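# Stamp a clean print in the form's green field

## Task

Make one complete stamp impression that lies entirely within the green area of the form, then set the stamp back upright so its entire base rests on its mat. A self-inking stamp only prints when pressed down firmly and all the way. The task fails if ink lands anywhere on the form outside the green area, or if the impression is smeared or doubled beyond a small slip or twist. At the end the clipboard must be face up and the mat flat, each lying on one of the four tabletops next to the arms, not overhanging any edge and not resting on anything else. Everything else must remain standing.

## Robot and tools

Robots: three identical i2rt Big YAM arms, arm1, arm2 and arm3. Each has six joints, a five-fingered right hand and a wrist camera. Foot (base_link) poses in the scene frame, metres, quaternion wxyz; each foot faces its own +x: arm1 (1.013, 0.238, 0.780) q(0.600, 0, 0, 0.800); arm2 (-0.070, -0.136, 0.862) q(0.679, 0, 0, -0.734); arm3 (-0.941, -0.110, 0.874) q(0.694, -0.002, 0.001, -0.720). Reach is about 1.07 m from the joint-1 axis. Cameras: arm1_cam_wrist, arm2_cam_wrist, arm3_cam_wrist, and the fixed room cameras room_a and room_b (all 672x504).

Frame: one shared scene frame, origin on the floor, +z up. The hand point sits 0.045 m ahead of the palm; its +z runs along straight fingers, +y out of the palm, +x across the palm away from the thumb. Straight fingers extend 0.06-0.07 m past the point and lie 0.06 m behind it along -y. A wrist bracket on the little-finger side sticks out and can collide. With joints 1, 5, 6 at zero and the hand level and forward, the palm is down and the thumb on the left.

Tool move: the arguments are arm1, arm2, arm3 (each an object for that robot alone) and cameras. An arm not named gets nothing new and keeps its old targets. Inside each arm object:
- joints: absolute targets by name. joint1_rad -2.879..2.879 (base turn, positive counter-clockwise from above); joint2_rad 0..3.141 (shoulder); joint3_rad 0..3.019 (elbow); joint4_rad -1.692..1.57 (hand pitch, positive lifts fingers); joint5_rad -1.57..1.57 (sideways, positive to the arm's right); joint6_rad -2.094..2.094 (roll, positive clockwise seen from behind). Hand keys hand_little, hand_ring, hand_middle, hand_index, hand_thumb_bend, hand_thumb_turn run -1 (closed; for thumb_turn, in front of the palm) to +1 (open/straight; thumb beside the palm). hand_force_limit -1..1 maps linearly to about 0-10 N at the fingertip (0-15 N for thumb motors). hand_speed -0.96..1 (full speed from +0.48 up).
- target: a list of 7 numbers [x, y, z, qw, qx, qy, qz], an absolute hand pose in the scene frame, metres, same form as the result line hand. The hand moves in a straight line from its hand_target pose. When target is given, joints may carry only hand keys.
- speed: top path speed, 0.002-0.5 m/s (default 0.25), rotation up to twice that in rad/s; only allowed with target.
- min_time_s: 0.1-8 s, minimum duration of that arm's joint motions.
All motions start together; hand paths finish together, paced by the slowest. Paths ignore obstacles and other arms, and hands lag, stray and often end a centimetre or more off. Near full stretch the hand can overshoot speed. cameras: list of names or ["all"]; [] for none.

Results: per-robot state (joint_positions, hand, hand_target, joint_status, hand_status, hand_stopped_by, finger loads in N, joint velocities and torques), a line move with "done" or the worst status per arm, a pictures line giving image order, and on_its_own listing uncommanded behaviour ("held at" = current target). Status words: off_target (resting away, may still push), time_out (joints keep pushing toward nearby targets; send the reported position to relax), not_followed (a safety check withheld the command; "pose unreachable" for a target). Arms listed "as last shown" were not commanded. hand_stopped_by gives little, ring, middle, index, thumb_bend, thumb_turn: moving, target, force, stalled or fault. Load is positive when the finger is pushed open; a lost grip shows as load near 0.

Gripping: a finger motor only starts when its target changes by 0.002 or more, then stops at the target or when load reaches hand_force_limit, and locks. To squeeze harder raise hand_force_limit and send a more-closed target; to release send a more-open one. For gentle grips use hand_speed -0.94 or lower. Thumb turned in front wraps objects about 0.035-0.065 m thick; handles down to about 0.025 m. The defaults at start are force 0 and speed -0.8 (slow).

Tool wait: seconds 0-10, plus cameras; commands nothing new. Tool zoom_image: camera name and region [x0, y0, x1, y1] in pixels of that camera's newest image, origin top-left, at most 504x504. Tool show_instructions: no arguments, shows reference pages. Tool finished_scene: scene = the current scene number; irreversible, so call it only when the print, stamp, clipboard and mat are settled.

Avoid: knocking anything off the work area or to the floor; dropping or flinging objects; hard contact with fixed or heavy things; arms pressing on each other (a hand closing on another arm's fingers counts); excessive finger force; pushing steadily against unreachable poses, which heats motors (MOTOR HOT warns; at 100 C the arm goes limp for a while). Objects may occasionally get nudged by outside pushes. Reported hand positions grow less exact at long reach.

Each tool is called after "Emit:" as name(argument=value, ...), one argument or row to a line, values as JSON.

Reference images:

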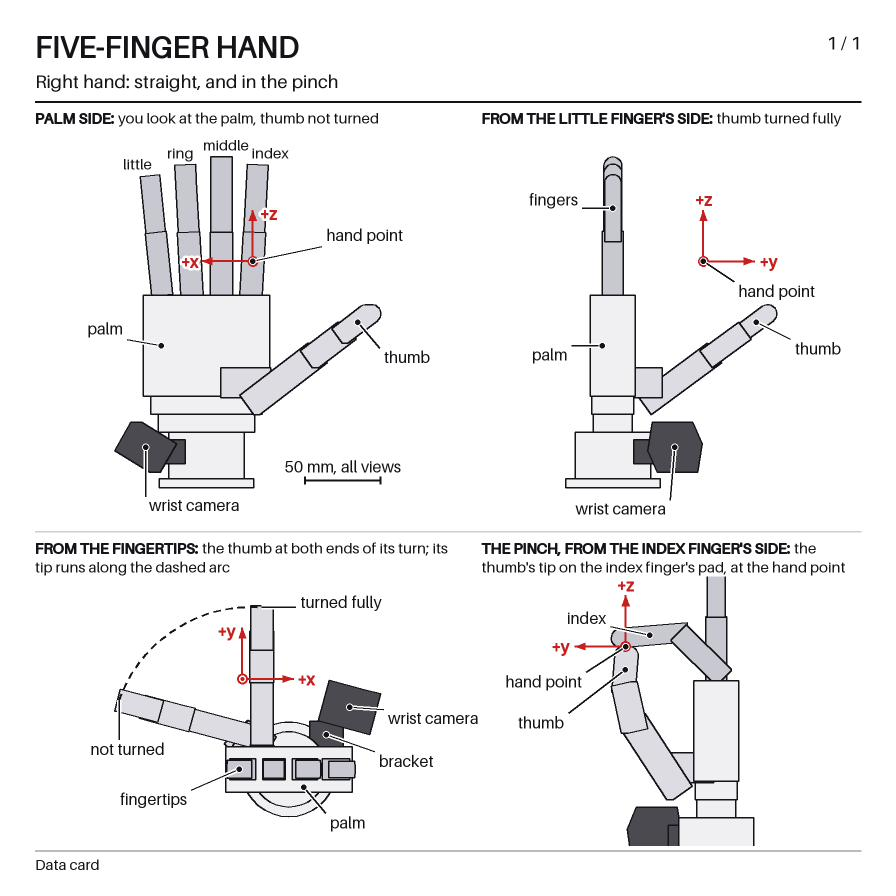

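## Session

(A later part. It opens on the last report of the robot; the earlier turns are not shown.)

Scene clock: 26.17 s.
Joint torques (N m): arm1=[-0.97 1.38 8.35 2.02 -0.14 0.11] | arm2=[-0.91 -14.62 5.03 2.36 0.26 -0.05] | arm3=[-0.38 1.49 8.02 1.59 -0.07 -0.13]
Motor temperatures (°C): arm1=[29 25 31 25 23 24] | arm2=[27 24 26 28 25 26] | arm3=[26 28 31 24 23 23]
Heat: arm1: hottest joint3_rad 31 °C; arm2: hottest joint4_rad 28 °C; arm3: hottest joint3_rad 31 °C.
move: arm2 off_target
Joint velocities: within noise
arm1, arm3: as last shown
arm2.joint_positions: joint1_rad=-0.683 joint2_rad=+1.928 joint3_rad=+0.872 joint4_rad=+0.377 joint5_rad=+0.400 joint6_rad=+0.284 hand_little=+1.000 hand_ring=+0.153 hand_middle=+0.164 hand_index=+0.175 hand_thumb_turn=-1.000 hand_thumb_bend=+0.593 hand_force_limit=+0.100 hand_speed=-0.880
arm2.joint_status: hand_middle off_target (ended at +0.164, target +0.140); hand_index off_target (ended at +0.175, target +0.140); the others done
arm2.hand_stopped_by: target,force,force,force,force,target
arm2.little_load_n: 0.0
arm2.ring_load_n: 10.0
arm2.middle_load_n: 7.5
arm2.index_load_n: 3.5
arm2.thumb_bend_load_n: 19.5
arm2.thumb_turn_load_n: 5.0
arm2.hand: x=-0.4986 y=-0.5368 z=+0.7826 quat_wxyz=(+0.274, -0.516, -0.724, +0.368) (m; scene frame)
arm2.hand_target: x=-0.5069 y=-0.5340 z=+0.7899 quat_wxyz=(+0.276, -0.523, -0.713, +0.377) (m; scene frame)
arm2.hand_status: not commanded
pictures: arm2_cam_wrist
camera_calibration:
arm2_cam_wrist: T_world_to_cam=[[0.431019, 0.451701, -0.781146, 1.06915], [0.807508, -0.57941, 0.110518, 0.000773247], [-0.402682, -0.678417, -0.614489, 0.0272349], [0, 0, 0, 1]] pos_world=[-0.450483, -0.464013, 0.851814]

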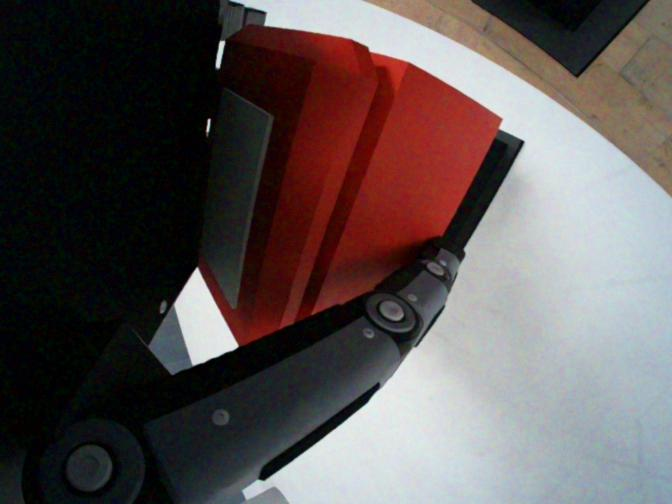

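Emit:
move(
  arm2={"target": [-0.512, -0.540, 0.850, 0.2762, -0.5229, -0.7130, 0.3767], "speed": 0.08},
  cameras=["arm2_cam_wrist"],
)

Scene clock: 27.97 s.
Joint torques (N m): arm1=[-1.03 1.44 8.31 1.94 -0.15 0.12] | arm2=[-0.44 -15.74 8.4 1.48 0.32 -0.02] | arm3=[-0.38 1.49 8.01 1.58 -0.07 -0.12]
Motor temperatures (°C): arm1=[29 25 31 25 23 24] | arm2=[27 25 26 28 25 26] | arm3=[26 28 31 24 23 23]
Heat: arm1: hottest joint3_rad 31 °C; arm2: hottest joint4_rad 28 °C; arm3: hottest joint3_rad 31 °C.
move: arm2 off_target
Joint velocities: within noise
arm1, arm3: as last shown
arm2.joint_positions: joint1_rad=-0.683 joint2_rad=+1.812 joint3_rad=+0.872 joint4_rad=+0.227 joint5_rad=+0.400 joint6_rad=+0.284 hand_little=+1.000 hand_ring=+0.153 hand_middle=+0.164 hand_index=+0.175 hand_thumb_turn=-1.000 hand_thumb_bend=+0.593 hand_force_limit=+0.100 hand_speed=-0.880
arm2.joint_status: not commanded
arm2.hand_stopped_by: target,force,force,force,force,target
arm2.little_load_n: -0.5
arm2.ring_load_n: 9.5
arm2.middle_load_n: 7.0
arm2.index_load_n: 3.5
arm2.thumb_bend_load_n: 20.0
arm2.thumb_turn_load_n: 5.5
arm2.hand: x=-0.4920 y=-0.5299 z=+0.8212 quat_wxyz=(+0.272, -0.517, -0.731, +0.353) (m; scene frame)
arm2.hand_target: x=-0.5113 y=-0.5393 z=+0.8504 quat_wxyz=(+0.276, -0.523, -0.713, +0.377) (m; scene frame)
arm2.hand_status: off_target (0.037 m and 3.5 deg from the pose sent, 0.069 m and 1.8 deg at the start)
pictures: arm2_cam_wrist
camera_calibration:
arm2_cam_wrist: T_world_to_cam=[[0.449046, 0.470664, -0.759495, 1.09445], [0.804887, -0.582155, 0.115118, -0.0113012], [-0.387962, -0.663001, -0.640246, 0.0949214], [0, 0, 0, 1]] pos_world=[-0.445536, -0.458764, 0.893303]

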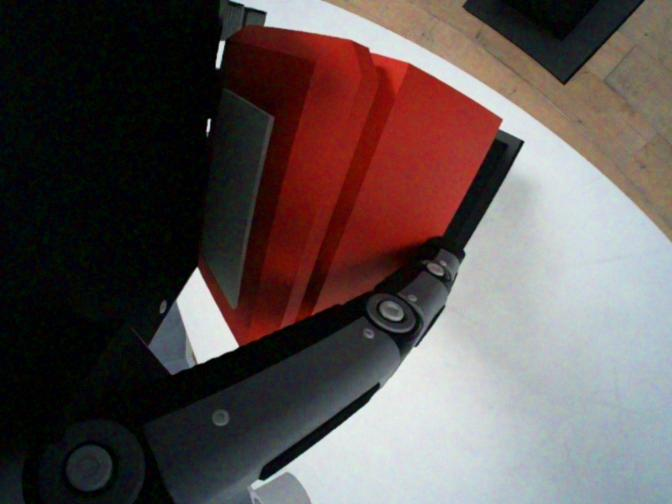

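Emit:
move(
  arm1={"joints": {"joint1_rad": -0.86, "joint2_rad": 1.15, "joint3_rad": 0.9, "joint4_rad": -0.45, "joint5_rad": 0.0, "joint6_rad": 0.0, "hand_thumb_turn": -1, "hand_speed": -0.5}, "min_time_s": 3},
  arm2={"joints": {"joint2_rad": 1.25, "joint3_rad": 0.95, "joint4_rad": -0.28}, "min_time_s": 2.5},
  cameras=["arm1_cam_wrist", "arm2_cam_wrist", "room_a"],
)

Scene clock: 32.73 s.
Joint torques (N m): arm1=[-1.26 -5.66 7.45 2.81 0.06 0.22] | arm2=[-0.79 -10.7 12.89 1.5 0.32 0] | arm3=[-0.38 1.49 8.02 1.59 -0.06 -0.13]
Motor temperatures (°C): arm1=[29 25 32 25 23 24] | arm2=[27 25 27 28 25 26] | arm3=[26 28 32 24 23 23]
Heat: arm1: hottest joint3_rad 32 °C; arm2: hottest joint4_rad 28 °C; arm3: hottest joint3_rad 32 °C.
move: arm1 done; arm2 done
Joint velocities: within noise
arm1.joint_positions: joint1_rad=-0.855 joint2_rad=+1.137 joint3_rad=+0.911 joint4_rad=-0.469 joint5_rad=-0.001 joint6_rad=-0.009 hand_little=+1.000 hand_ring=+1.000 hand_middle=+1.000 hand_index=+1.000 hand_thumb_turn=-1.000 hand_thumb_bend=+1.000 hand_force_limit=+0.000 hand_speed=-0.500
arm1.joint_status: all done
arm1.hand_stopped_by: target,target,target,target,target,target
arm1.little_load_n: 0.0
arm1.ring_load_n: 0.0
arm1.middle_load_n: 0.0
arm1.index_load_n: 0.0
arm1.thumb_bend_load_n: 0.0
arm1.thumb_turn_load_n: 0.0
arm1.hand: x=+1.2375 y=+0.6448 z=+0.9784 quat_wxyz=(-0.406, +0.870, -0.251, +0.121) (m; scene frame)
arm1.hand_target: x=+1.2403 y=+0.6452 z=+0.9702 quat_wxyz=(-0.404, +0.870, -0.257, +0.120) (m; scene frame)
arm1.hand_status: not commanded
arm2.joint_positions: joint1_rad=-0.683 joint2_rad=+1.270 joint3_rad=+0.891 joint4_rad=-0.274 joint5_rad=+0.400 joint6_rad=+0.284 hand_little=+1.000 hand_ring=+0.153 hand_middle=+0.164 hand_index=+0.175 hand_thumb_turn=-1.000 hand_thumb_bend=+0.593 hand_force_limit=+0.100 hand_speed=-0.880
arm2.joint_status: all done
arm2.hand_stopped_by: target,force,force,force,force,target
arm2.little_load_n: 0.0
arm2.ring_load_n: 9.5
arm2.middle_load_n: 7.0
arm2.index_load_n: 4.0
arm2.thumb_bend_load_n: 20.0
arm2.thumb_turn_load_n: 5.5
arm2.hand: x=-0.4496 y=-0.4853 z=+1.0291 quat_wxyz=(+0.275, -0.515, -0.718, +0.379) (m; scene frame)
arm2.hand_target: x=-0.4661 y=-0.4929 z=+1.0710 quat_wxyz=(+0.281, -0.520, -0.695, +0.410) (m; scene frame)
arm2.hand_status: not commanded
arm3: as last shown
pictures: arm1_cam_wrist, arm2_cam_wrist, room_a
camera_calibration:
arm1_cam_wrist: T_world_to_cam=[[-0.0494235, -0.676391, -0.734883, 1.21227], [-0.988882, -0.0701805, 0.1311, 1.13429], [-0.14025, 0.733192, -0.665402, 0.469022], [0, 0, 0, 1]] pos_world=[1.24737, 0.555687, 1.05426]
arm2_cam_wrist: T_world_to_cam=[[0.417066, 0.437085, -0.796877, 1.22019], [0.809425, -0.577406, 0.106928, -0.0306374], [-0.413385, -0.689608, -0.594604, 0.202673], [0, 0, 0, 1]] pos_world=[-0.400318, -0.41125, 1.09612]

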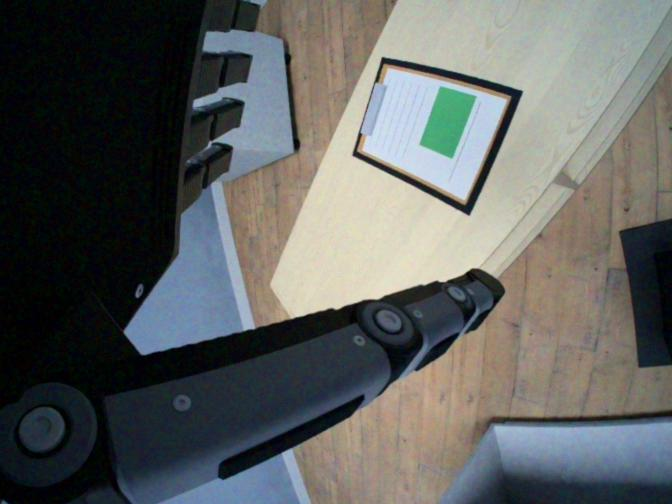

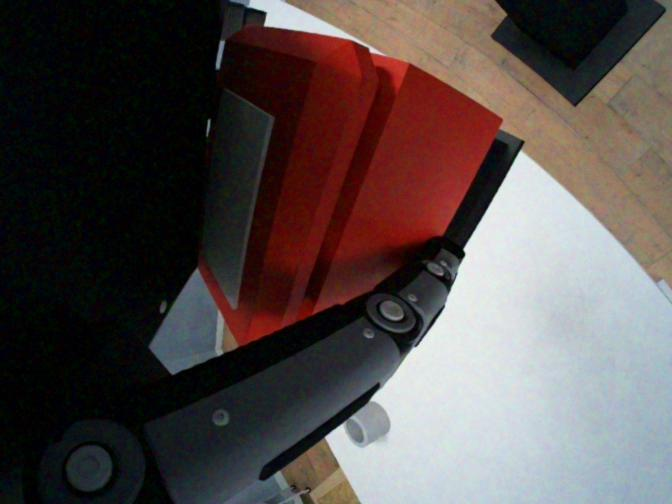

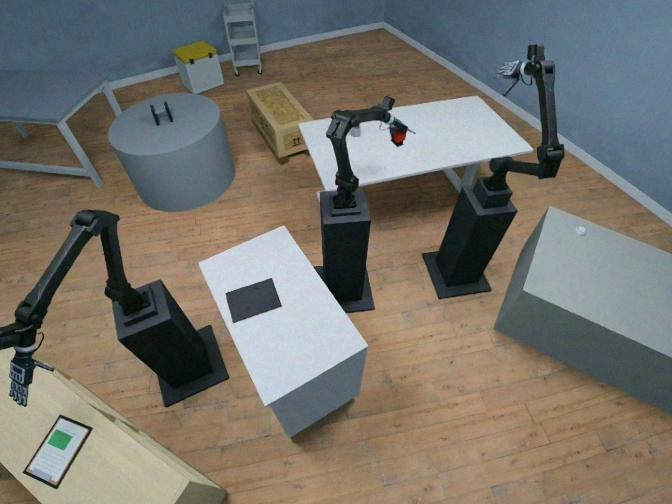

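Emit:
zoom_image(
  camera="arm1_cam_wrist",
  region=[350, 50, 530, 220],
)

Scaled by 2.800 from the camera's 672x504 image, which has a finer 960x720 frame.

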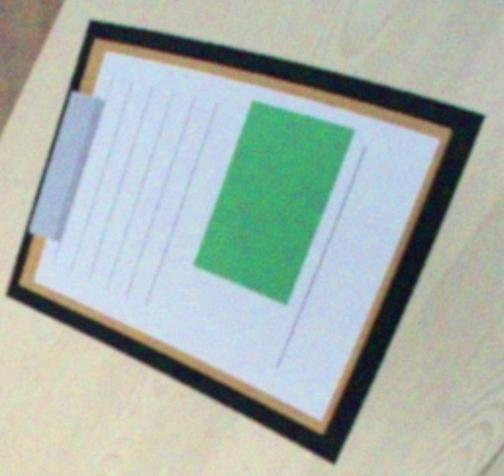

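Emit:
move(
  arm2={"joints": {"joint1_rad": 2.44}, "min_time_s": 5},
  cameras=["arm2_cam_wrist", "room_a"],
)

Scene clock: 40.70 s.
Joint torques (N m): arm1=[-1.55 -5.54 7.47 2.77 0.07 0.21] | arm2=[1.49 -10.34 12.98 1.51 0.41 -0.04] | arm3=[-0.38 1.44 8.01 1.59 -0.07 -0.13]
Motor temperatures (°C): arm1=[29 25 32 25 23 24] | arm2=[27 24 28 28 25 26] | arm3=[26 28 32 24 23 23]
Heat: arm1: hottest joint3_rad 32 °C; arm2: hottest joint3_rad 28 °C; arm3: hottest joint3_rad 32 °C.
move: arm2 done
Joint velocities: within noise
arm1, arm3: as last shown
arm1.joint_positions: joint1_rad=-0.855 joint2_rad=+1.137 joint3_rad=+0.911 joint4_rad=-0.469 joint5_rad=-0.001 joint6_rad=-0.008 hand_little=+1.000 hand_ring=+1.000 hand_middle=+1.000 hand_index=+1.000 hand_thumb_turn=-1.000 hand_thumb_bend=+1.000 hand_force_limit=+0.000 hand_speed=-0.500
arm2.joint_positions: joint1_rad=+2.434 joint2_rad=+1.270 joint3_rad=+0.891 joint4_rad=-0.274 joint5_rad=+0.397 joint6_rad=+0.284 hand_little=+1.000 hand_ring=+0.153 hand_middle=+0.164 hand_index=+0.175 hand_thumb_turn=-1.000 hand_thumb_bend=+0.593 hand_force_limit=+0.100 hand_speed=-0.880
arm2.joint_status: all done
arm2.hand_stopped_by: target,force,force,force,force,target
arm2.little_load_n: 0.0
arm2.ring_load_n: 9.5
arm2.middle_load_n: 7.0
arm2.index_load_n: 4.0
arm2.thumb_bend_load_n: 20.5
arm2.thumb_turn_load_n: 5.5
arm2.hand: x=+0.3170 y=+0.2048 z=+1.0297 quat_wxyz=(-0.377, +0.712, -0.523, +0.279) (m; scene frame)
arm2.hand_target: x=+0.3272 y=+0.2192 z=+1.0717 quat_wxyz=(-0.410, +0.693, -0.521, +0.283) (m; scene frame)
arm2.hand_status: not commanded
arm3.middle_load_n: 0.5
pictures: arm2_cam_wrist, room_a
camera_calibration:
arm2_cam_wrist: T_world_to_cam=[[-0.42648, -0.426658, -0.797545, 1.04424], [-0.79633, 0.595253, 0.107391, 0.0155756], [0.428922, 0.680909, -0.593624, 0.447206], [0, 0, 0, 1]] pos_world=[0.265933, 0.131754, 1.09662]

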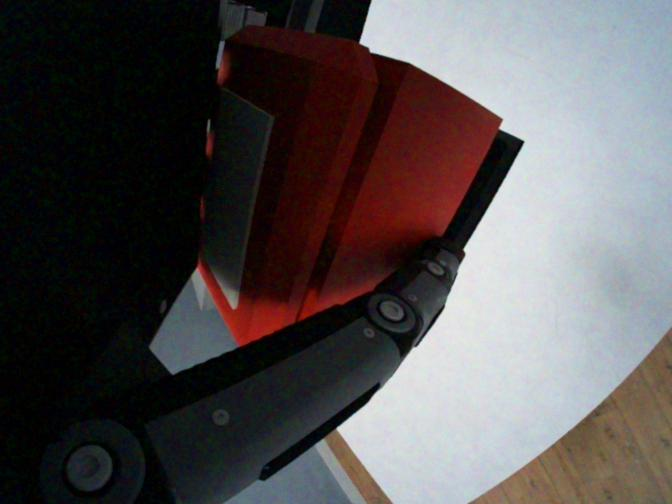

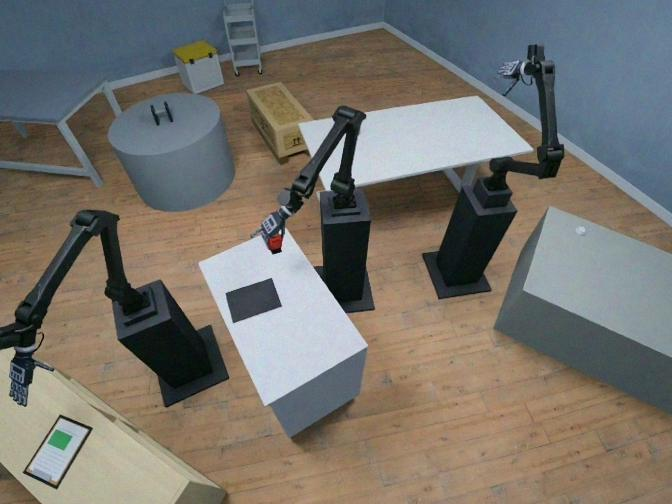

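Emit:
move(
  arm2={"target": [0.455, 0.338, 0.955, 0.3928, -0.7014, 0.5190, -0.2906], "speed": 0.12},
  cameras=["arm2_cam_wrist", "room_a"],
)

Emit:
zoom_image(
  camera="room_a",
  region=[200, 220, 320, 340],
)

Scene clock: 43.90 s.
Joint torques (N m): arm1=[-1.32 -5.54 7.47 2.8 0.08 0.22] | arm2=[-0.03 -16.09 11.96 2.95 0.45 -0.23] | arm3=[-0.38 1.49 8.02 1.59 -0.06 -0.12]
Motor temperatures (°C): arm1=[29 25 32 25 23 24] | arm2=[27 24 28 28 25 26] | arm3=[26 28 32 24 23 23]
Heat: arm1: hottest joint3_rad 32 °C; arm2: hottest joint3_rad 28 °C; arm3: hottest joint3_rad 32 °C.
move: arm2 off_target
Joint velocities: within noise
arm1, arm3: as last shown
arm2.joint_positions: joint1_rad=+2.434 joint2_rad=+1.822 joint3_rad=+1.231 joint4_rad=-0.108 joint5_rad=+0.408 joint6_rad=+0.284 hand_little=+1.000 hand_ring=+0.153 hand_middle=+0.164 hand_index=+0.175 hand_thumb_turn=-1.000 hand_thumb_bend=+0.593 hand_force_limit=+0.100 hand_speed=-0.880
arm2.joint_status: not commanded
arm2.hand_stopped_by: target,force,force,force,force,target
arm2.little_load_n: 0.0
arm2.ring_load_n: 9.5
arm2.middle_load_n: 7.0
arm2.index_load_n: 4.0
arm2.thumb_bend_load_n: 20.0
arm2.thumb_turn_load_n: 5.5
arm2.hand: x=+0.4318 y=+0.3163 z=+0.9186 quat_wxyz=(-0.355, +0.720, -0.526, +0.281) (m; scene frame)
arm2.hand_target: x=+0.4526 y=+0.3359 z=+0.9562 quat_wxyz=(-0.393, +0.701, -0.519, +0.291) (m; scene frame)
arm2.hand_status: off_target (0.048 m and 5.0 deg from the pose sent, 0.206 m and 2.6 deg at the start)
arm3.middle_load_n: 0.0
pictures: arm2_cam_wrist, room_a
camera_calibration:
arm2_cam_wrist: T_world_to_cam=[[-0.451316, -0.451589, -0.769663, 1.04508], [-0.788248, 0.60605, 0.106622, 0.0464074], [0.418305, 0.654806, -0.629484, 0.301827], [0, 0, 0, 1]] pos_world=[0.381985, 0.246182, 0.989405]

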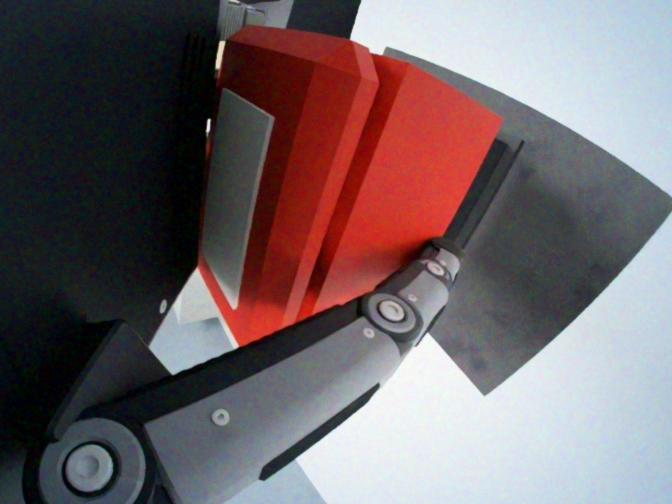

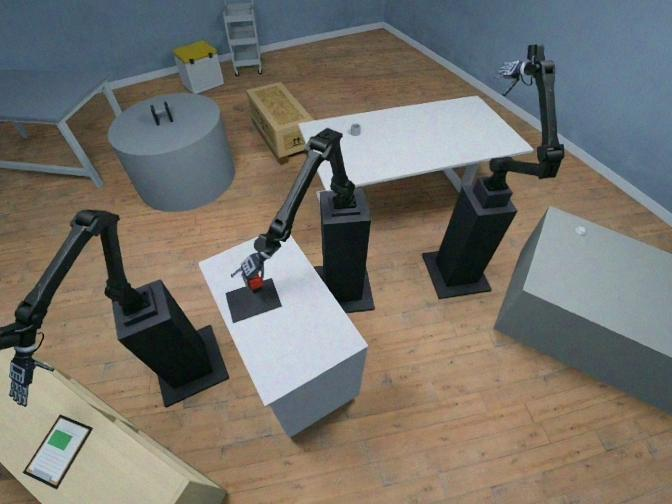

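Scaled by 4.200 from the camera's 672x504 image, which has a finer 960x720 frame.

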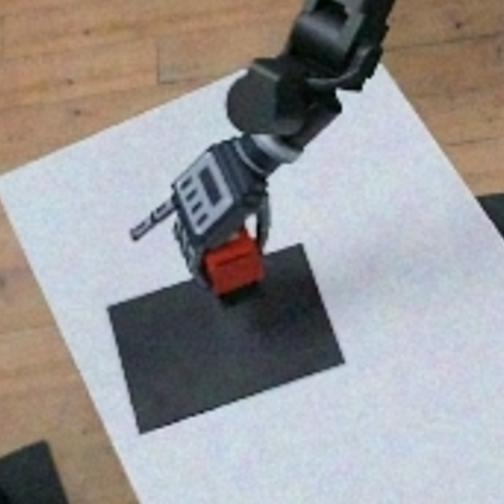

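Emit:
move(
  arm2={"target": [0.472, 0.357, 0.902, 0.3928, -0.7014, 0.5190, -0.2906], "speed": 0.08},
)

Emit:
move(
  arm2={"target": [0.473, 0.358, 0.885, 0.3928, -0.7014, 0.5190, -0.2906], "speed": 0.05},
  cameras=["arm2_cam_wrist", "room_a"],
)

Emit:
zoom_image(
  camera="room_a",
  region=[200, 220, 320, 340],
)

Scene clock: 46.57 s.
Joint torques (N m): arm1=[-1.44 -5.48 7.42 2.78 0.07 0.21] | arm2=[0.67 -16.97 11.43 3 0.47 -0.22] | arm3=[-0.38 1.49 8.01 1.59 -0.06 -0.12]
Motor temperatures (°C): arm1=[29 25 32 25 23 24] | arm2=[27 25 28 28 25 26] | arm3=[26 28 32 24 23 23]
Heat: arm1: hottest joint3_rad 32 °C; arm2: hottest joint3_rad 28 °C; arm3: hottest joint3_rad 32 °C.
move: arm2 off_target
Joint velocities: within noise
arm1, arm3: as last shown
arm2.joint_positions: joint1_rad=+2.434 joint2_rad=+1.953 joint3_rad=+1.274 joint4_rad=-0.018 joint5_rad=+0.410 joint6_rad=+0.284 hand_little=+1.000 hand_ring=+0.153 hand_middle=+0.164 hand_index=+0.175 hand_thumb_turn=-1.000 hand_thumb_bend=+0.593 hand_force_limit=+0.100 hand_speed=-0.880
arm2.joint_status: not commanded
arm2.hand_stopped_by: target,force,force,force,force,target
arm2.little_load_n: 0.0
arm2.ring_load_n: 9.5
arm2.middle_load_n: 6.5
arm2.index_load_n: 4.0
arm2.thumb_bend_load_n: 20.0
arm2.thumb_turn_load_n: 5.5
arm2.hand: x=+0.4495 y=+0.3334 z=+0.8681 quat_wxyz=(-0.356, +0.719, -0.526, +0.282) (m; scene frame)
arm2.hand_target: x=+0.4698 y=+0.3550 z=+0.9034 quat_wxyz=(-0.393, +0.701, -0.519, +0.291) (m; scene frame)
arm2.hand_status: off_target (0.047 m and 4.9 deg from the pose sent, 0.060 m and 5.0 deg at the start)
pictures: none

Scene clock: 47.70 s.
Joint torques (N m): arm1=[-1.44 -5.6 7.43 2.78 0.08 0.22] | arm2=[0.67 -18.32 10.92 3.02 0.46 -0.21] | arm3=[-0.44 1.49 8.01 1.61 -0.07 -0.12]
Motor temperatures (°C): arm1=[29 25 32 25 23 24] | arm2=[27 25 28 28 25 26] | arm3=[26 28 32 24 23 23]
Heat: arm1: hottest joint3_rad 32 °C; arm2: hottest joint3_rad 28 °C; arm3: hottest joint3_rad 32 °C.
move: arm2 off_target
Joint velocities: within noise
arm1: as last shown
arm2.joint_positions: joint1_rad=+2.434 joint2_rad=+1.986 joint3_rad=+1.274 joint4_rad=+0.016 joint5_rad=+0.411 joint6_rad=+0.284 hand_little=+1.000 hand_ring=+0.153 hand_middle=+0.164 hand_index=+0.175 hand_thumb_turn=-1.000 hand_thumb_bend=+0.593 hand_force_limit=+0.100 hand_speed=-0.880
arm2.joint_status: not commanded
arm2.hand_stopped_by: target,force,force,force,force,target
arm2.little_load_n: 0.0
arm2.ring_load_n: 9.5
arm2.middle_load_n: 7.0
arm2.index_load_n: 4.0
arm2.thumb_bend_load_n: 20.0
arm2.thumb_turn_load_n: 5.5
arm2.hand: x=+0.4516 y=+0.3354 z=+0.8517 quat_wxyz=(-0.356, +0.719, -0.526, +0.282) (m; scene frame)
arm2.hand_target: x=+0.4710 y=+0.3562 z=+0.8864 quat_wxyz=(-0.393, +0.701, -0.519, +0.291) (m; scene frame)
arm2.hand_status: off_target (0.046 m and 4.8 deg from the pose sent, 0.038 m and 4.9 deg at the start)
arm3.joint_positions: joint1_rad=+0.047 joint2_rad=+0.580 joint3_rad=+1.378 joint4_rad=-1.274 joint5_rad=-0.037 joint6_rad=-0.966 hand_little=+1.000 hand_ring=+1.000 hand_middle=+1.000 hand_index=+1.000 hand_thumb_turn=+1.000 hand_thumb_bend=+1.000 hand_force_limit=+0.000 hand_speed=-0.800
arm3.joint_status: not commanded
arm3.hand_stopped_by: target,target,target,target,target,target
arm3.little_load_n: 0.0
arm3.ring_load_n: 0.0
arm3.middle_load_n: 0.0
arm3.index_load_n: 0.0
arm3.thumb_bend_load_n: 0.0
arm3.thumb_turn_load_n: 0.0
arm3.hand: x=-0.9629 y=-0.3306 z=+1.3665 quat_wxyz=(+0.227, +0.409, -0.749, +0.469) (m; scene frame)
arm3.hand_target: x=-0.9629 y=-0.3294 z=+1.3777 quat_wxyz=(+0.232, +0.406, -0.743, +0.479) (m; scene frame)
arm3.hand_status: not commanded
pictures: arm2_cam_wrist, room_a
camera_calibration:
arm2_cam_wrist: T_world_to_cam=[[-0.449693, -0.449966, -0.771561, 1.01153], [-0.787534, 0.607289, 0.104838, 0.0583916], [0.421387, 0.654775, -0.627457, 0.235822], [0, 0, 0, 1]] pos_world=[0.401492, 0.265284, 0.922305]

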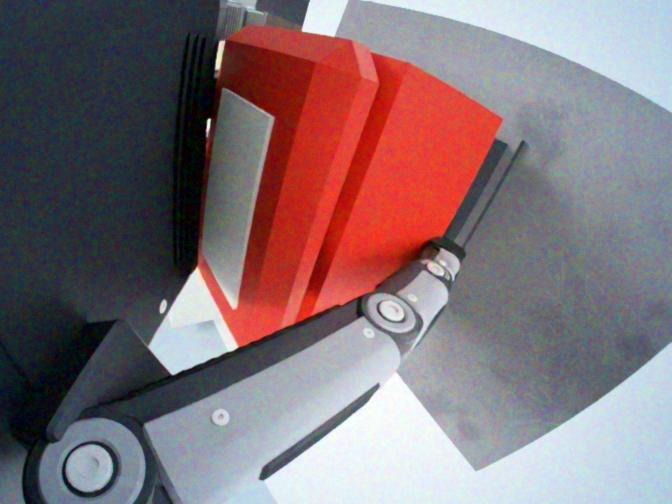

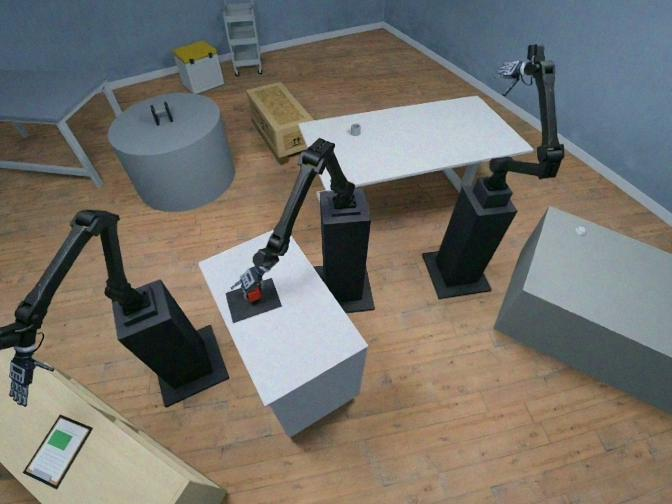

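Scaled by 4.200 from the camera's 672x504 image, which has a finer 960x720 frame.

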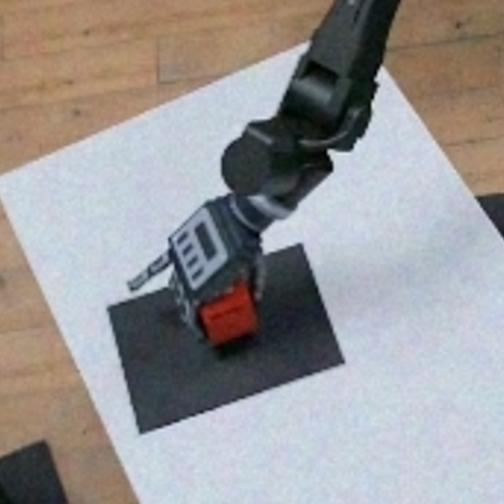

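Emit:
move(
  arm2={"target": [0.472, 0.356, 0.874, 0.3928, -0.7014, 0.5190, -0.2906], "speed": 0.04},
)

Emit:
move(
  arm2={"target": [0.472, 0.356, 0.866, 0.3928, -0.7014, 0.5190, -0.2906], "speed": 0.04},
  cameras=["arm2_cam_wrist"],
)

Scene clock: 48.87 s.
Joint torques (N m): arm1=[-1.44 -5.6 7.46 2.74 0.07 0.21] | arm2=[0.73 -17.08 10.11 3.1 0.39 -0.24] | arm3=[-0.38 1.49 8.02 1.59 -0.07 -0.12]
Motor temperatures (°C): arm1=[29 25 32 25 23 24] | arm2=[27 25 28 28 25 26] | arm3=[26 28 32 24 23 23]
Heat: arm1: hottest joint3_rad 32 °C; arm2: hottest joint3_rad 28 °C; arm3: hottest joint3_rad 32 °C.
move: arm2 off_target
Joint velocities: within noise
arm1, arm3: as last shown
arm2.joint_positions: joint1_rad=+2.434 joint2_rad=+1.994 joint3_rad=+1.274 joint4_rad=+0.043 joint5_rad=+0.411 joint6_rad=+0.284 hand_little=+1.000 hand_ring=+0.153 hand_middle=+0.164 hand_index=+0.175 hand_thumb_turn=-1.000 hand_thumb_bend=+0.593 hand_force_limit=+0.100 hand_speed=-0.880
arm2.joint_status: not commanded
arm2.hand_stopped_by: target,force,force,force,force,target
arm2.little_load_n: 0.0
arm2.ring_load_n: 10.0
arm2.middle_load_n: 7.0
arm2.index_load_n: 3.5
arm2.thumb_bend_load_n: 20.0
arm2.thumb_turn_load_n: 4.5
arm2.hand: x=+0.4548 y=+0.3385 z=+0.8513 quat_wxyz=(-0.364, +0.714, -0.526, +0.284) (m; scene frame)
arm2.hand_target: x=+0.4708 y=+0.3549 z=+0.8750 quat_wxyz=(-0.393, +0.701, -0.519, +0.291) (m; scene frame)
arm2.hand_status: off_target (0.033 m and 3.7 deg from the pose sent, 0.037 m and 4.8 deg at the start)
pictures: none

Scene clock: 49.83 s.
Joint torques (N m): arm1=[-1.44 -5.6 7.43 2.8 0.08 0.22] | arm2=[0.38 -16.32 9.74 3.28 0.35 -0.14] | arm3=[-0.38 1.49 8.02 1.59 -0.06 -0.12]
Motor temperatures (°C): arm1=[29 25 32 25 23 24] | arm2=[27 25 28 28 25 26] | arm3=[26 28 32 24 23 23]
Heat: arm1: hottest joint3_rad 32 °C; arm2: hottest joint3_rad 28 °C; arm3: hottest joint3_rad 32 °C.
move: arm2 off_target
Joint velocities: within noise
arm1, arm3: as last shown
arm2.joint_positions: joint1_rad=+2.434 joint2_rad=+1.996 joint3_rad=+1.274 joint4_rad=+0.055 joint5_rad=+0.411 joint6_rad=+0.278 hand_little=+1.000 hand_ring=+0.153 hand_middle=+0.164 hand_index=+0.175 hand_thumb_turn=-1.000 hand_thumb_bend=+0.593 hand_force_limit=+0.100 hand_speed=-0.880
arm2.joint_status: not commanded
arm2.hand_stopped_by: target,force,force,force,force,target
arm2.little_load_n: 0.0
arm2.ring_load_n: 10.0
arm2.middle_load_n: 6.5
arm2.index_load_n: 3.0
arm2.thumb_bend_load_n: 20.0
arm2.thumb_turn_load_n: 4.0
arm2.hand: x=+0.4563 y=+0.3396 z=+0.8514 quat_wxyz=(-0.368, +0.714, -0.523, +0.285) (m; scene frame)
arm2.hand_target: x=+0.4710 y=+0.3551 z=+0.8669 quat_wxyz=(-0.393, +0.701, -0.519, +0.291) (m; scene frame)
arm2.hand_status: off_target (0.027 m and 3.3 deg from the pose sent, 0.029 m and 3.7 deg at the start)
pictures: arm2_cam_wrist
camera_calibration:
arm2_cam_wrist: T_world_to_cam=[[-0.431516, -0.43966, -0.787714, 1.01733], [-0.791643, 0.603239, 0.0969732, 0.0694984], [0.432544, 0.665434, -0.608361, 0.205942], [0, 0, 0, 1]] pos_world=[0.404933, 0.268314, 0.919912]

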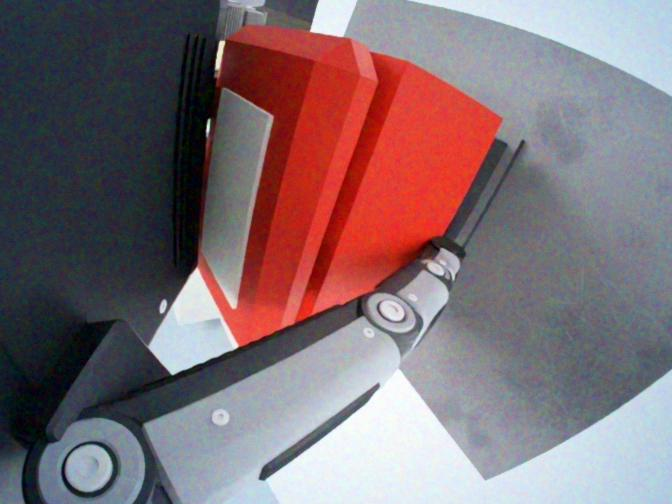

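Emit:
move(
  arm2={"joints": {"hand_ring": 0.4, "hand_middle": 0.4, "hand_index": 0.4, "hand_thumb_bend": 0.72, "hand_speed": -0.8}},
  cameras=["arm2_cam_wrist"],
)

Scene clock: 51.17 s.
Joint torques (N m): arm1=[-1.26 -5.66 7.46 2.82 0.08 0.22] | arm2=[0.5 -16.26 9.78 2.69 0.3 -0.15] | arm3=[-0.38 1.49 8.02 1.59 -0.06 -0.12]
Motor temperatures (°C): arm1=[29 25 32 25 23 24] | arm2=[27 25 28 28 25 26] | arm3=[26 28 32 24 23 23]
Heat: arm1: hottest joint3_rad 32 °C; arm2: hottest joint3_rad 28 °C; arm3: hottest joint3_rad 32 °C.
move: arm2 done
Joint velocities: within noise
arm1, arm3: as last shown
arm1.ring_load_n: -0.5
arm2.joint_positions: joint1_rad=+2.434 joint2_rad=+2.000 joint3_rad=+1.274 joint4_rad=+0.068 joint5_rad=+0.412 joint6_rad=+0.278 hand_little=+1.000 hand_ring=+0.400 hand_middle=+0.400 hand_index=+0.400 hand_thumb_turn=-1.000 hand_thumb_bend=+0.720 hand_force_limit=+0.100 hand_speed=-0.800
arm2.joint_status: all done
arm2.hand_stopped_by: target,target,target,target,target,target
arm2.little_load_n: 0.0
arm2.ring_load_n: 0.0
arm2.middle_load_n: 0.0
arm2.index_load_n: 0.0
arm2.thumb_bend_load_n: 0.0
arm2.thumb_turn_load_n: 0.0
arm2.hand: x=+0.4580 y=+0.3409 z=+0.8510 quat_wxyz=(-0.371, +0.711, -0.523, +0.286) (m; scene frame)
arm2.hand_target: x=+0.4709 y=+0.3551 z=+0.8667 quat_wxyz=(-0.393, +0.701, -0.519, +0.291) (m; scene frame)
arm2.hand_status: not commanded
arm3.ring_load_n: -0.5
pictures: arm2_cam_wrist
camera_calibration:
arm2_cam_wrist: T_world_to_cam=[[-0.426396, -0.434588, -0.793296, 1.019], [-0.791777, 0.603371, 0.0950378, 0.071683], [0.43735, 0.668638, -0.601372, 0.194824], [0, 0, 0, 1]] pos_world=[0.406047, 0.269326, 0.918715]

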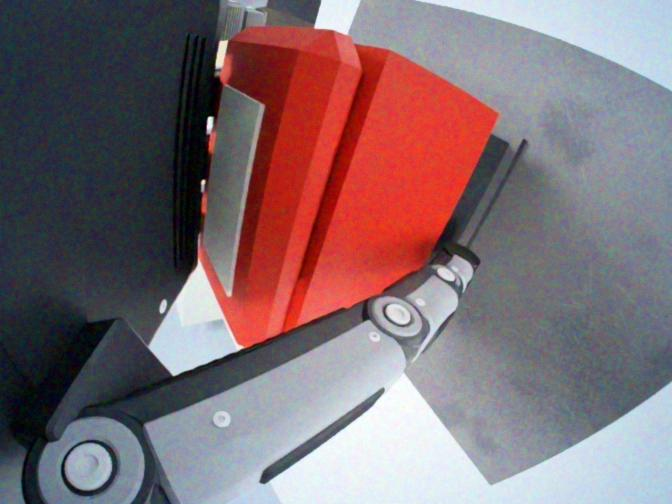

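Emit:
move(
  arm2={"joints": {"hand_ring": 1, "hand_middle": 1, "hand_index": 1, "hand_thumb_bend": 1, "hand_speed": -0.5}},
)

Emit:
move(
  arm2={"target": [0.459, 0.345, 0.960, 0.3928, -0.7014, 0.5190, -0.2906], "speed": 0.12},
  arm1={"joints": {"joint1_rad": 0.2}, "min_time_s": 2},
  cameras=["arm2_cam_wrist", "room_a"],
)

Emit:
zoom_image(
  camera="room_a",
  region=[200, 220, 320, 340],
)

Scene clock: 52.53 s.
Joint torques (N m): arm1=[-1.44 -5.71 7.47 2.78 0.08 0.22] | arm2=[0.15 -16.62 9.81 2.66 0.31 -0.18] | arm3=[-0.38 1.49 8.01 1.59 -0.07 -0.13]
Motor temperatures (°C): arm1=[29 25 32 25 23 24] | arm2=[27 25 28 28 25 26] | arm3=[26 28 32 24 23 23]
Heat: arm1: hottest joint3_rad 32 °C; arm2: hottest joint3_rad 28 °C; arm3: hottest joint3_rad 32 °C.
move: arm2 done
Joint velocities: within noise
arm1.joint_positions: joint1_rad=-0.855 joint2_rad=+1.137 joint3_rad=+0.911 joint4_rad=-0.469 joint5_rad=-0.001 joint6_rad=-0.008 hand_little=+1.000 hand_ring=+1.000 hand_middle=+1.000 hand_index=+1.000 hand_thumb_turn=-1.000 hand_thumb_bend=+1.000 hand_force_limit=+0.000 hand_speed=-0.500
arm1.joint_status: not commanded
arm1.hand_stopped_by: target,target,target,target,target,target
arm1.little_load_n: 0.0
arm1.ring_load_n: 0.0
arm1.middle_load_n: 0.0
arm1.index_load_n: 0.0
arm1.thumb_bend_load_n: 0.0
arm1.thumb_turn_load_n: 0.0
arm1.hand: x=+1.2375 y=+0.6448 z=+0.9784 quat_wxyz=(-0.406, +0.870, -0.251, +0.121) (m; scene frame)
arm1.hand_target: x=+1.2403 y=+0.6452 z=+0.9702 quat_wxyz=(-0.404, +0.870, -0.257, +0.120) (m; scene frame)
arm1.hand_status: not commanded
arm2.joint_positions: joint1_rad=+2.434 joint2_rad=+2.001 joint3_rad=+1.274 joint4_rad=+0.068 joint5_rad=+0.412 joint6_rad=+0.278 hand_little=+1.000 hand_ring=+1.000 hand_middle=+1.000 hand_index=+1.000 hand_thumb_turn=-1.000 hand_thumb_bend=+1.000 hand_force_limit=+0.100 hand_speed=-0.500
arm2.joint_status: all done
arm2.hand_stopped_by: target,target,target,target,target,target
arm2.little_load_n: 0.5
arm2.ring_load_n: -0.5
arm2.middle_load_n: 0.0
arm2.index_load_n: 0.0
arm2.thumb_bend_load_n: 0.0
arm2.thumb_turn_load_n: 0.0
arm2.hand: x=+0.4579 y=+0.3409 z=+0.8507 quat_wxyz=(-0.371, +0.712, -0.523, +0.286) (m; scene frame)
arm2.hand_target: x=+0.4709 y=+0.3551 z=+0.8668 quat_wxyz=(-0.393, +0.701, -0.519, +0.291) (m; scene frame)
arm2.hand_status: not commanded
arm3: as last shown
arm3.ring_load_n: 0.0
pictures: none

Scene clock: 54.97 s.
Joint torques (N m): arm1=[-0.67 -5.54 7.45 2.78 0.04 0.21] | arm2=[0.44 -18.08 11.28 1.06 0.37 -0.17] | arm3=[-0.38 1.49 8.03 1.59 -0.06 -0.12]
Motor temperatures (°C): arm1=[29 25 32 25 23 24] | arm2=[27 25 28 28 25 26] | arm3=[26 28 32 24 23 23]
Heat: arm1: hottest joint3_rad 32 °C; arm2: hottest joint3_rad 28 °C; arm3: hottest joint3_rad 32 °C.
move: arm1 done; arm2 off_target
Joint velocities: within noise
arm1.joint_positions: joint1_rad=+0.195 joint2_rad=+1.137 joint3_rad=+0.911 joint4_rad=-0.469 joint5_rad=+0.000 joint6_rad=-0.008 hand_little=+1.000 hand_ring=+1.000 hand_middle=+1.000 hand_index=+1.000 hand_thumb_turn=-1.000 hand_thumb_bend=+1.000 hand_force_limit=+0.000 hand_speed=-0.500
arm1.joint_status: all done
arm1.hand_stopped_by: target,target,target,target,target,target
arm1.little_load_n: 0.0
arm1.ring_load_n: 0.0
arm1.middle_load_n: 0.0
arm1.index_load_n: -0.5
arm1.thumb_bend_load_n: 0.0
arm1.thumb_turn_load_n: 0.0
arm1.hand: x=+0.7717 y=+0.6356 z=+0.9782 quat_wxyz=(-0.412, +0.879, +0.219, -0.099) (m; scene frame)
arm1.hand_target: x=+0.7686 y=+0.6358 z=+0.9701 quat_wxyz=(-0.409, +0.880, +0.218, -0.101) (m; scene frame)
arm1.hand_status: not commanded
arm2.joint_positions: joint1_rad=+2.434 joint2_rad=+1.853 joint3_rad=+1.277 joint4_rad=-0.088 joint5_rad=+0.412 joint6_rad=+0.278 hand_little=+1.000 hand_ring=+1.000 hand_middle=+1.000 hand_index=+1.000 hand_thumb_turn=-1.000 hand_thumb_bend=+1.000 hand_force_limit=+0.100 hand_speed=-0.500
arm2.joint_status: not commanded
arm2.hand_stopped_by: target,target,target,target,target,target
arm2.little_load_n: 0.0
arm2.ring_load_n: 0.0
arm2.middle_load_n: 0.0
arm2.index_load_n: 0.0
arm2.thumb_bend_load_n: 0.0
arm2.thumb_turn_load_n: 0.5
arm2.hand: x=+0.4472 y=+0.3303 z=+0.9245 quat_wxyz=(-0.369, +0.713, -0.523, +0.286) (m; scene frame)
arm2.hand_target: x=+0.4578 y=+0.3439 z=+0.9602 quat_wxyz=(-0.393, +0.701, -0.519, +0.291) (m; scene frame)
arm2.hand_status: off_target (0.040 m and 3.1 deg from the pose sent, 0.109 m and 2.8 deg at the start)
arm3: as last shown
arm3.thumb_bend_load_n: 0.5
pictures: arm2_cam_wrist, room_a
camera_calibration:
arm2_cam_wrist: T_world_to_cam=[[-0.42958, -0.437794, -0.789809, 1.06732], [-0.791395, 0.603755, 0.0957786, 0.0616243], [0.43492, 0.666195, -0.605829, 0.256897], [0, 0, 0, 1]] pos_world=[0.395539, 0.258918, 0.992713]

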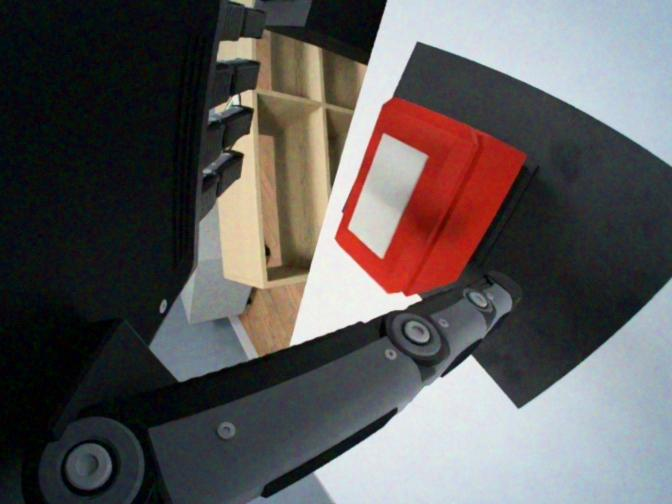

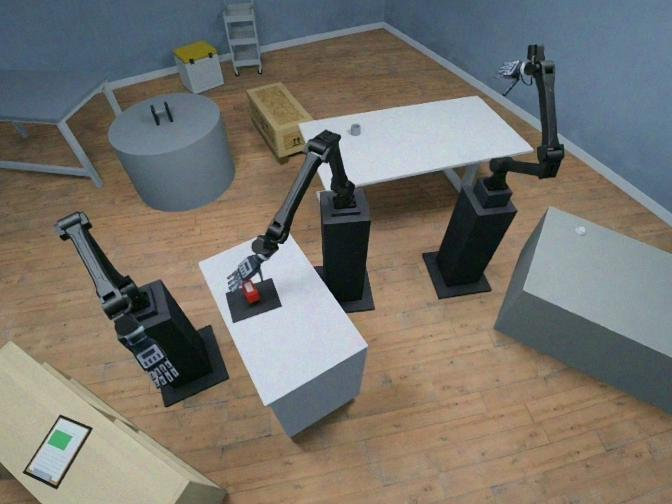

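Scaled by 4.200 from the camera's 672x504 image, which has a finer 960x720 frame.

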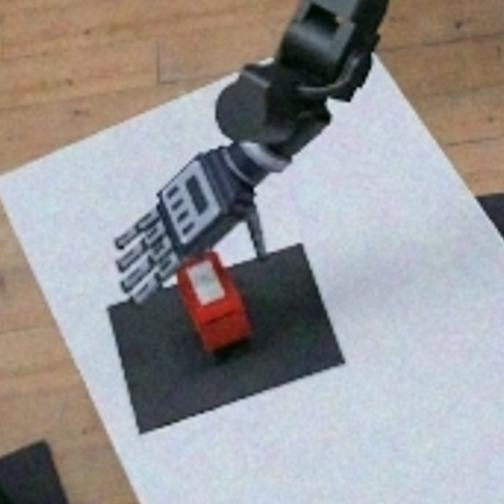

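Emit:
move(
  arm2={"joints": {"joint2_rad": 1.4, "joint4_rad": -0.4}, "min_time_s": 1.2},
)

Emit:
move(
  arm2={"joints": {"joint1_rad": 0.9, "joint2_rad": 1.0}, "min_time_s": 2.5},
  arm1={"joints": {"joint1_rad": 0.75, "joint2_rad": 1.0, "joint3_rad": 0.95}, "min_time_s": 2},
  cameras=["arm1_cam_wrist", "room_a"],
)

Scene clock: 57.23 s.
Joint torques (N m): arm1=[-0.5 -5.54 7.47 2.78 0.03 0.22] | arm2=[0.26 -11.58 12.49 1.31 0.34 -0.15] | arm3=[-0.38 1.49 8.01 1.59 -0.07 -0.12]
Motor temperatures (°C): arm1=[29 25 32 25 23 24] | arm2=[27 25 29 28 25 26] | arm3=[26 28 32 24 23 23]
Heat: arm1: hottest joint3_rad 32 °C; arm2: hottest joint3_rad 29 °C; arm3: hottest joint3_rad 32 °C.
move: arm2 done
Joint velocities: within noise
arm1, arm3: as last shown
arm1.index_load_n: 0.0
arm2.joint_positions: joint1_rad=+2.434 joint2_rad=+1.403 joint3_rad=+1.277 joint4_rad=-0.389 joint5_rad=+0.413 joint6_rad=+0.278 hand_little=+1.000 hand_ring=+1.000 hand_middle=+1.000 hand_index=+1.000 hand_thumb_turn=-1.000 hand_thumb_bend=+1.000 hand_force_limit=+0.100 hand_speed=-0.500
arm2.joint_status: all done
arm2.hand_stopped_by: target,target,target,target,target,target
arm2.little_load_n: 0.0
arm2.ring_load_n: 0.0
arm2.middle_load_n: -0.5
arm2.index_load_n: 0.0
arm2.thumb_bend_load_n: 0.0
arm2.thumb_turn_load_n: 0.0
arm2.hand: x=+0.3906 y=+0.2738 z=+1.1540 quat_wxyz=(-0.433, +0.676, -0.518, +0.295) (m; scene frame)
arm2.hand_target: x=+0.3944 y=+0.2802 z=+1.1807 quat_wxyz=(-0.449, +0.668, -0.513, +0.298) (m; scene frame)
arm2.hand_status: not commanded
arm3.thumb_bend_load_n: 0.0
pictures: none

Scene clock: 60.20 s.
Joint torques (N m): arm1=[-0.56 -6.24 11.45 2.93 0.02 0.22] | arm2=[-0.62 -6.71 12.64 1.5 0.11 -0.14] | arm3=[-0.44 1.49 8.02 1.59 -0.07 -0.12]
Motor temperatures (°C): arm1=[29 25 32 25 23 24] | arm2=[27 25 29 28 25 26] | arm3=[26 28 33 24 23 23]
Heat: arm1: hottest joint3_rad 32 °C; arm2: hottest joint3_rad 29 °C; arm3: hottest joint3_rad 33 °C.
move: arm1 done; arm2 done
Joint velocities: within noise
arm1.joint_positions: joint1_rad=+0.743 joint2_rad=+1.015 joint3_rad=+0.911 joint4_rad=-0.469 joint5_rad=+0.000 joint6_rad=-0.008 hand_little=+1.000 hand_ring=+1.000 hand_middle=+1.000 hand_index=+1.000 hand_thumb_turn=-1.000 hand_thumb_bend=+1.000 hand_force_limit=+0.000 hand_speed=-0.500
arm1.joint_status: all done
arm1.hand_stopped_by: target,target,target,target,target,target
arm1.little_load_n: 0.0
arm1.ring_load_n: 0.0
arm1.middle_load_n: 0.0
arm1.index_load_n: 0.0
arm1.thumb_bend_load_n: -0.5
arm1.thumb_turn_load_n: 0.0
arm1.hand: x=+0.6098 y=+0.4461 z=+1.0317 quat_wxyz=(-0.418, +0.763, +0.435, -0.233) (m; scene frame)
arm1.hand_target: x=+0.5993 y=+0.4480 z=+1.0648 quat_wxyz=(-0.443, +0.747, +0.426, -0.252) (m; scene frame)
arm1.hand_status: not commanded
arm2.joint_positions: joint1_rad=+0.911 joint2_rad=+1.006 joint3_rad=+1.277 joint4_rad=-0.389 joint5_rad=+0.415 joint6_rad=+0.278 hand_little=+1.000 hand_ring=+1.000 hand_middle=+1.000 hand_index=+1.000 hand_thumb_turn=-1.000 hand_thumb_bend=+1.000 hand_force_limit=+0.100 hand_speed=-0.500
arm2.joint_status: all done
arm2.hand_stopped_by: target,target,target,target,target,target
arm2.little_load_n: 0.0
arm2.ring_load_n: 0.0
arm2.middle_load_n: 0.0
arm2.index_load_n: 0.0
arm2.thumb_bend_load_n: 0.0
arm2.thumb_turn_load_n: 0.0
arm2.hand: x=+0.2801 y=-0.5043 z=+1.3708 quat_wxyz=(-0.212, +0.068, -0.741, +0.634) (m; scene frame)
arm2.hand_target: x=+0.2723 y=-0.5048 z=+1.3997 quat_wxyz=(-0.218, +0.060, -0.729, +0.646) (m; scene frame)
arm2.hand_status: not commanded
arm3: as last shown
pictures: arm1_cam_wrist, room_a
camera_calibration:
arm1_cam_wrist: T_world_to_cam=[[0.596975, 0.0165492, -0.802089, 0.451994], [0.105638, -0.992703, 0.0581419, 0.311986], [-0.795275, -0.119441, -0.594367, 1.26859], [0, 0, 0, 1]] pos_world=[0.706091, 0.453751, 1.09841]

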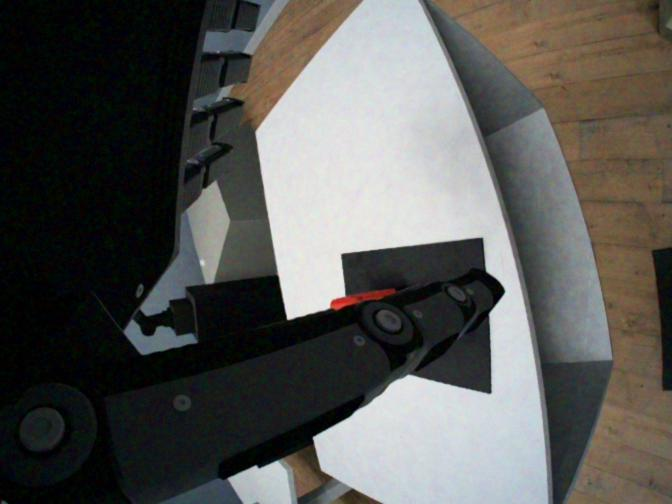

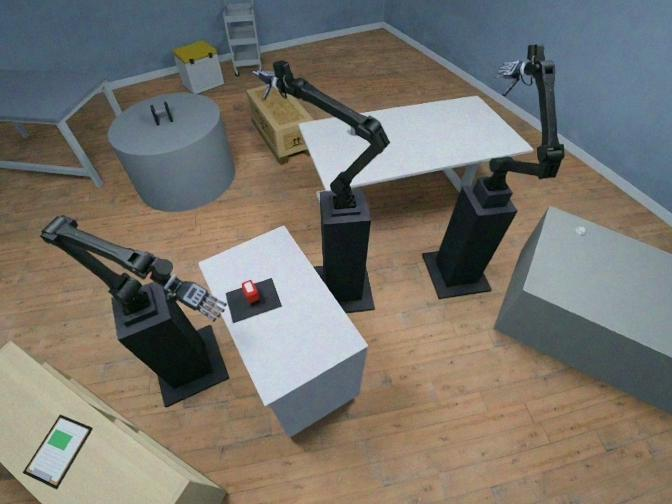

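Emit:
zoom_image(
  camera="room_a",
  region=[210, 260, 300, 335],
)

Scaled by 5.600 from the camera's 672x504 image, which has a finer 960x720 frame.

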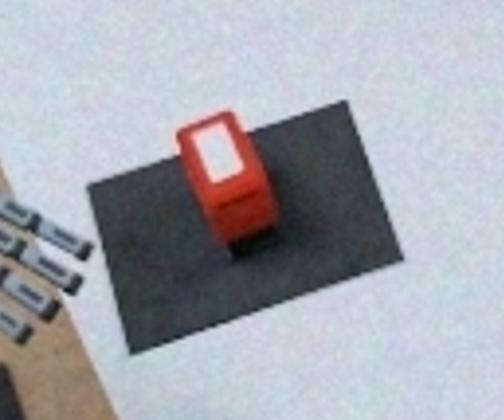

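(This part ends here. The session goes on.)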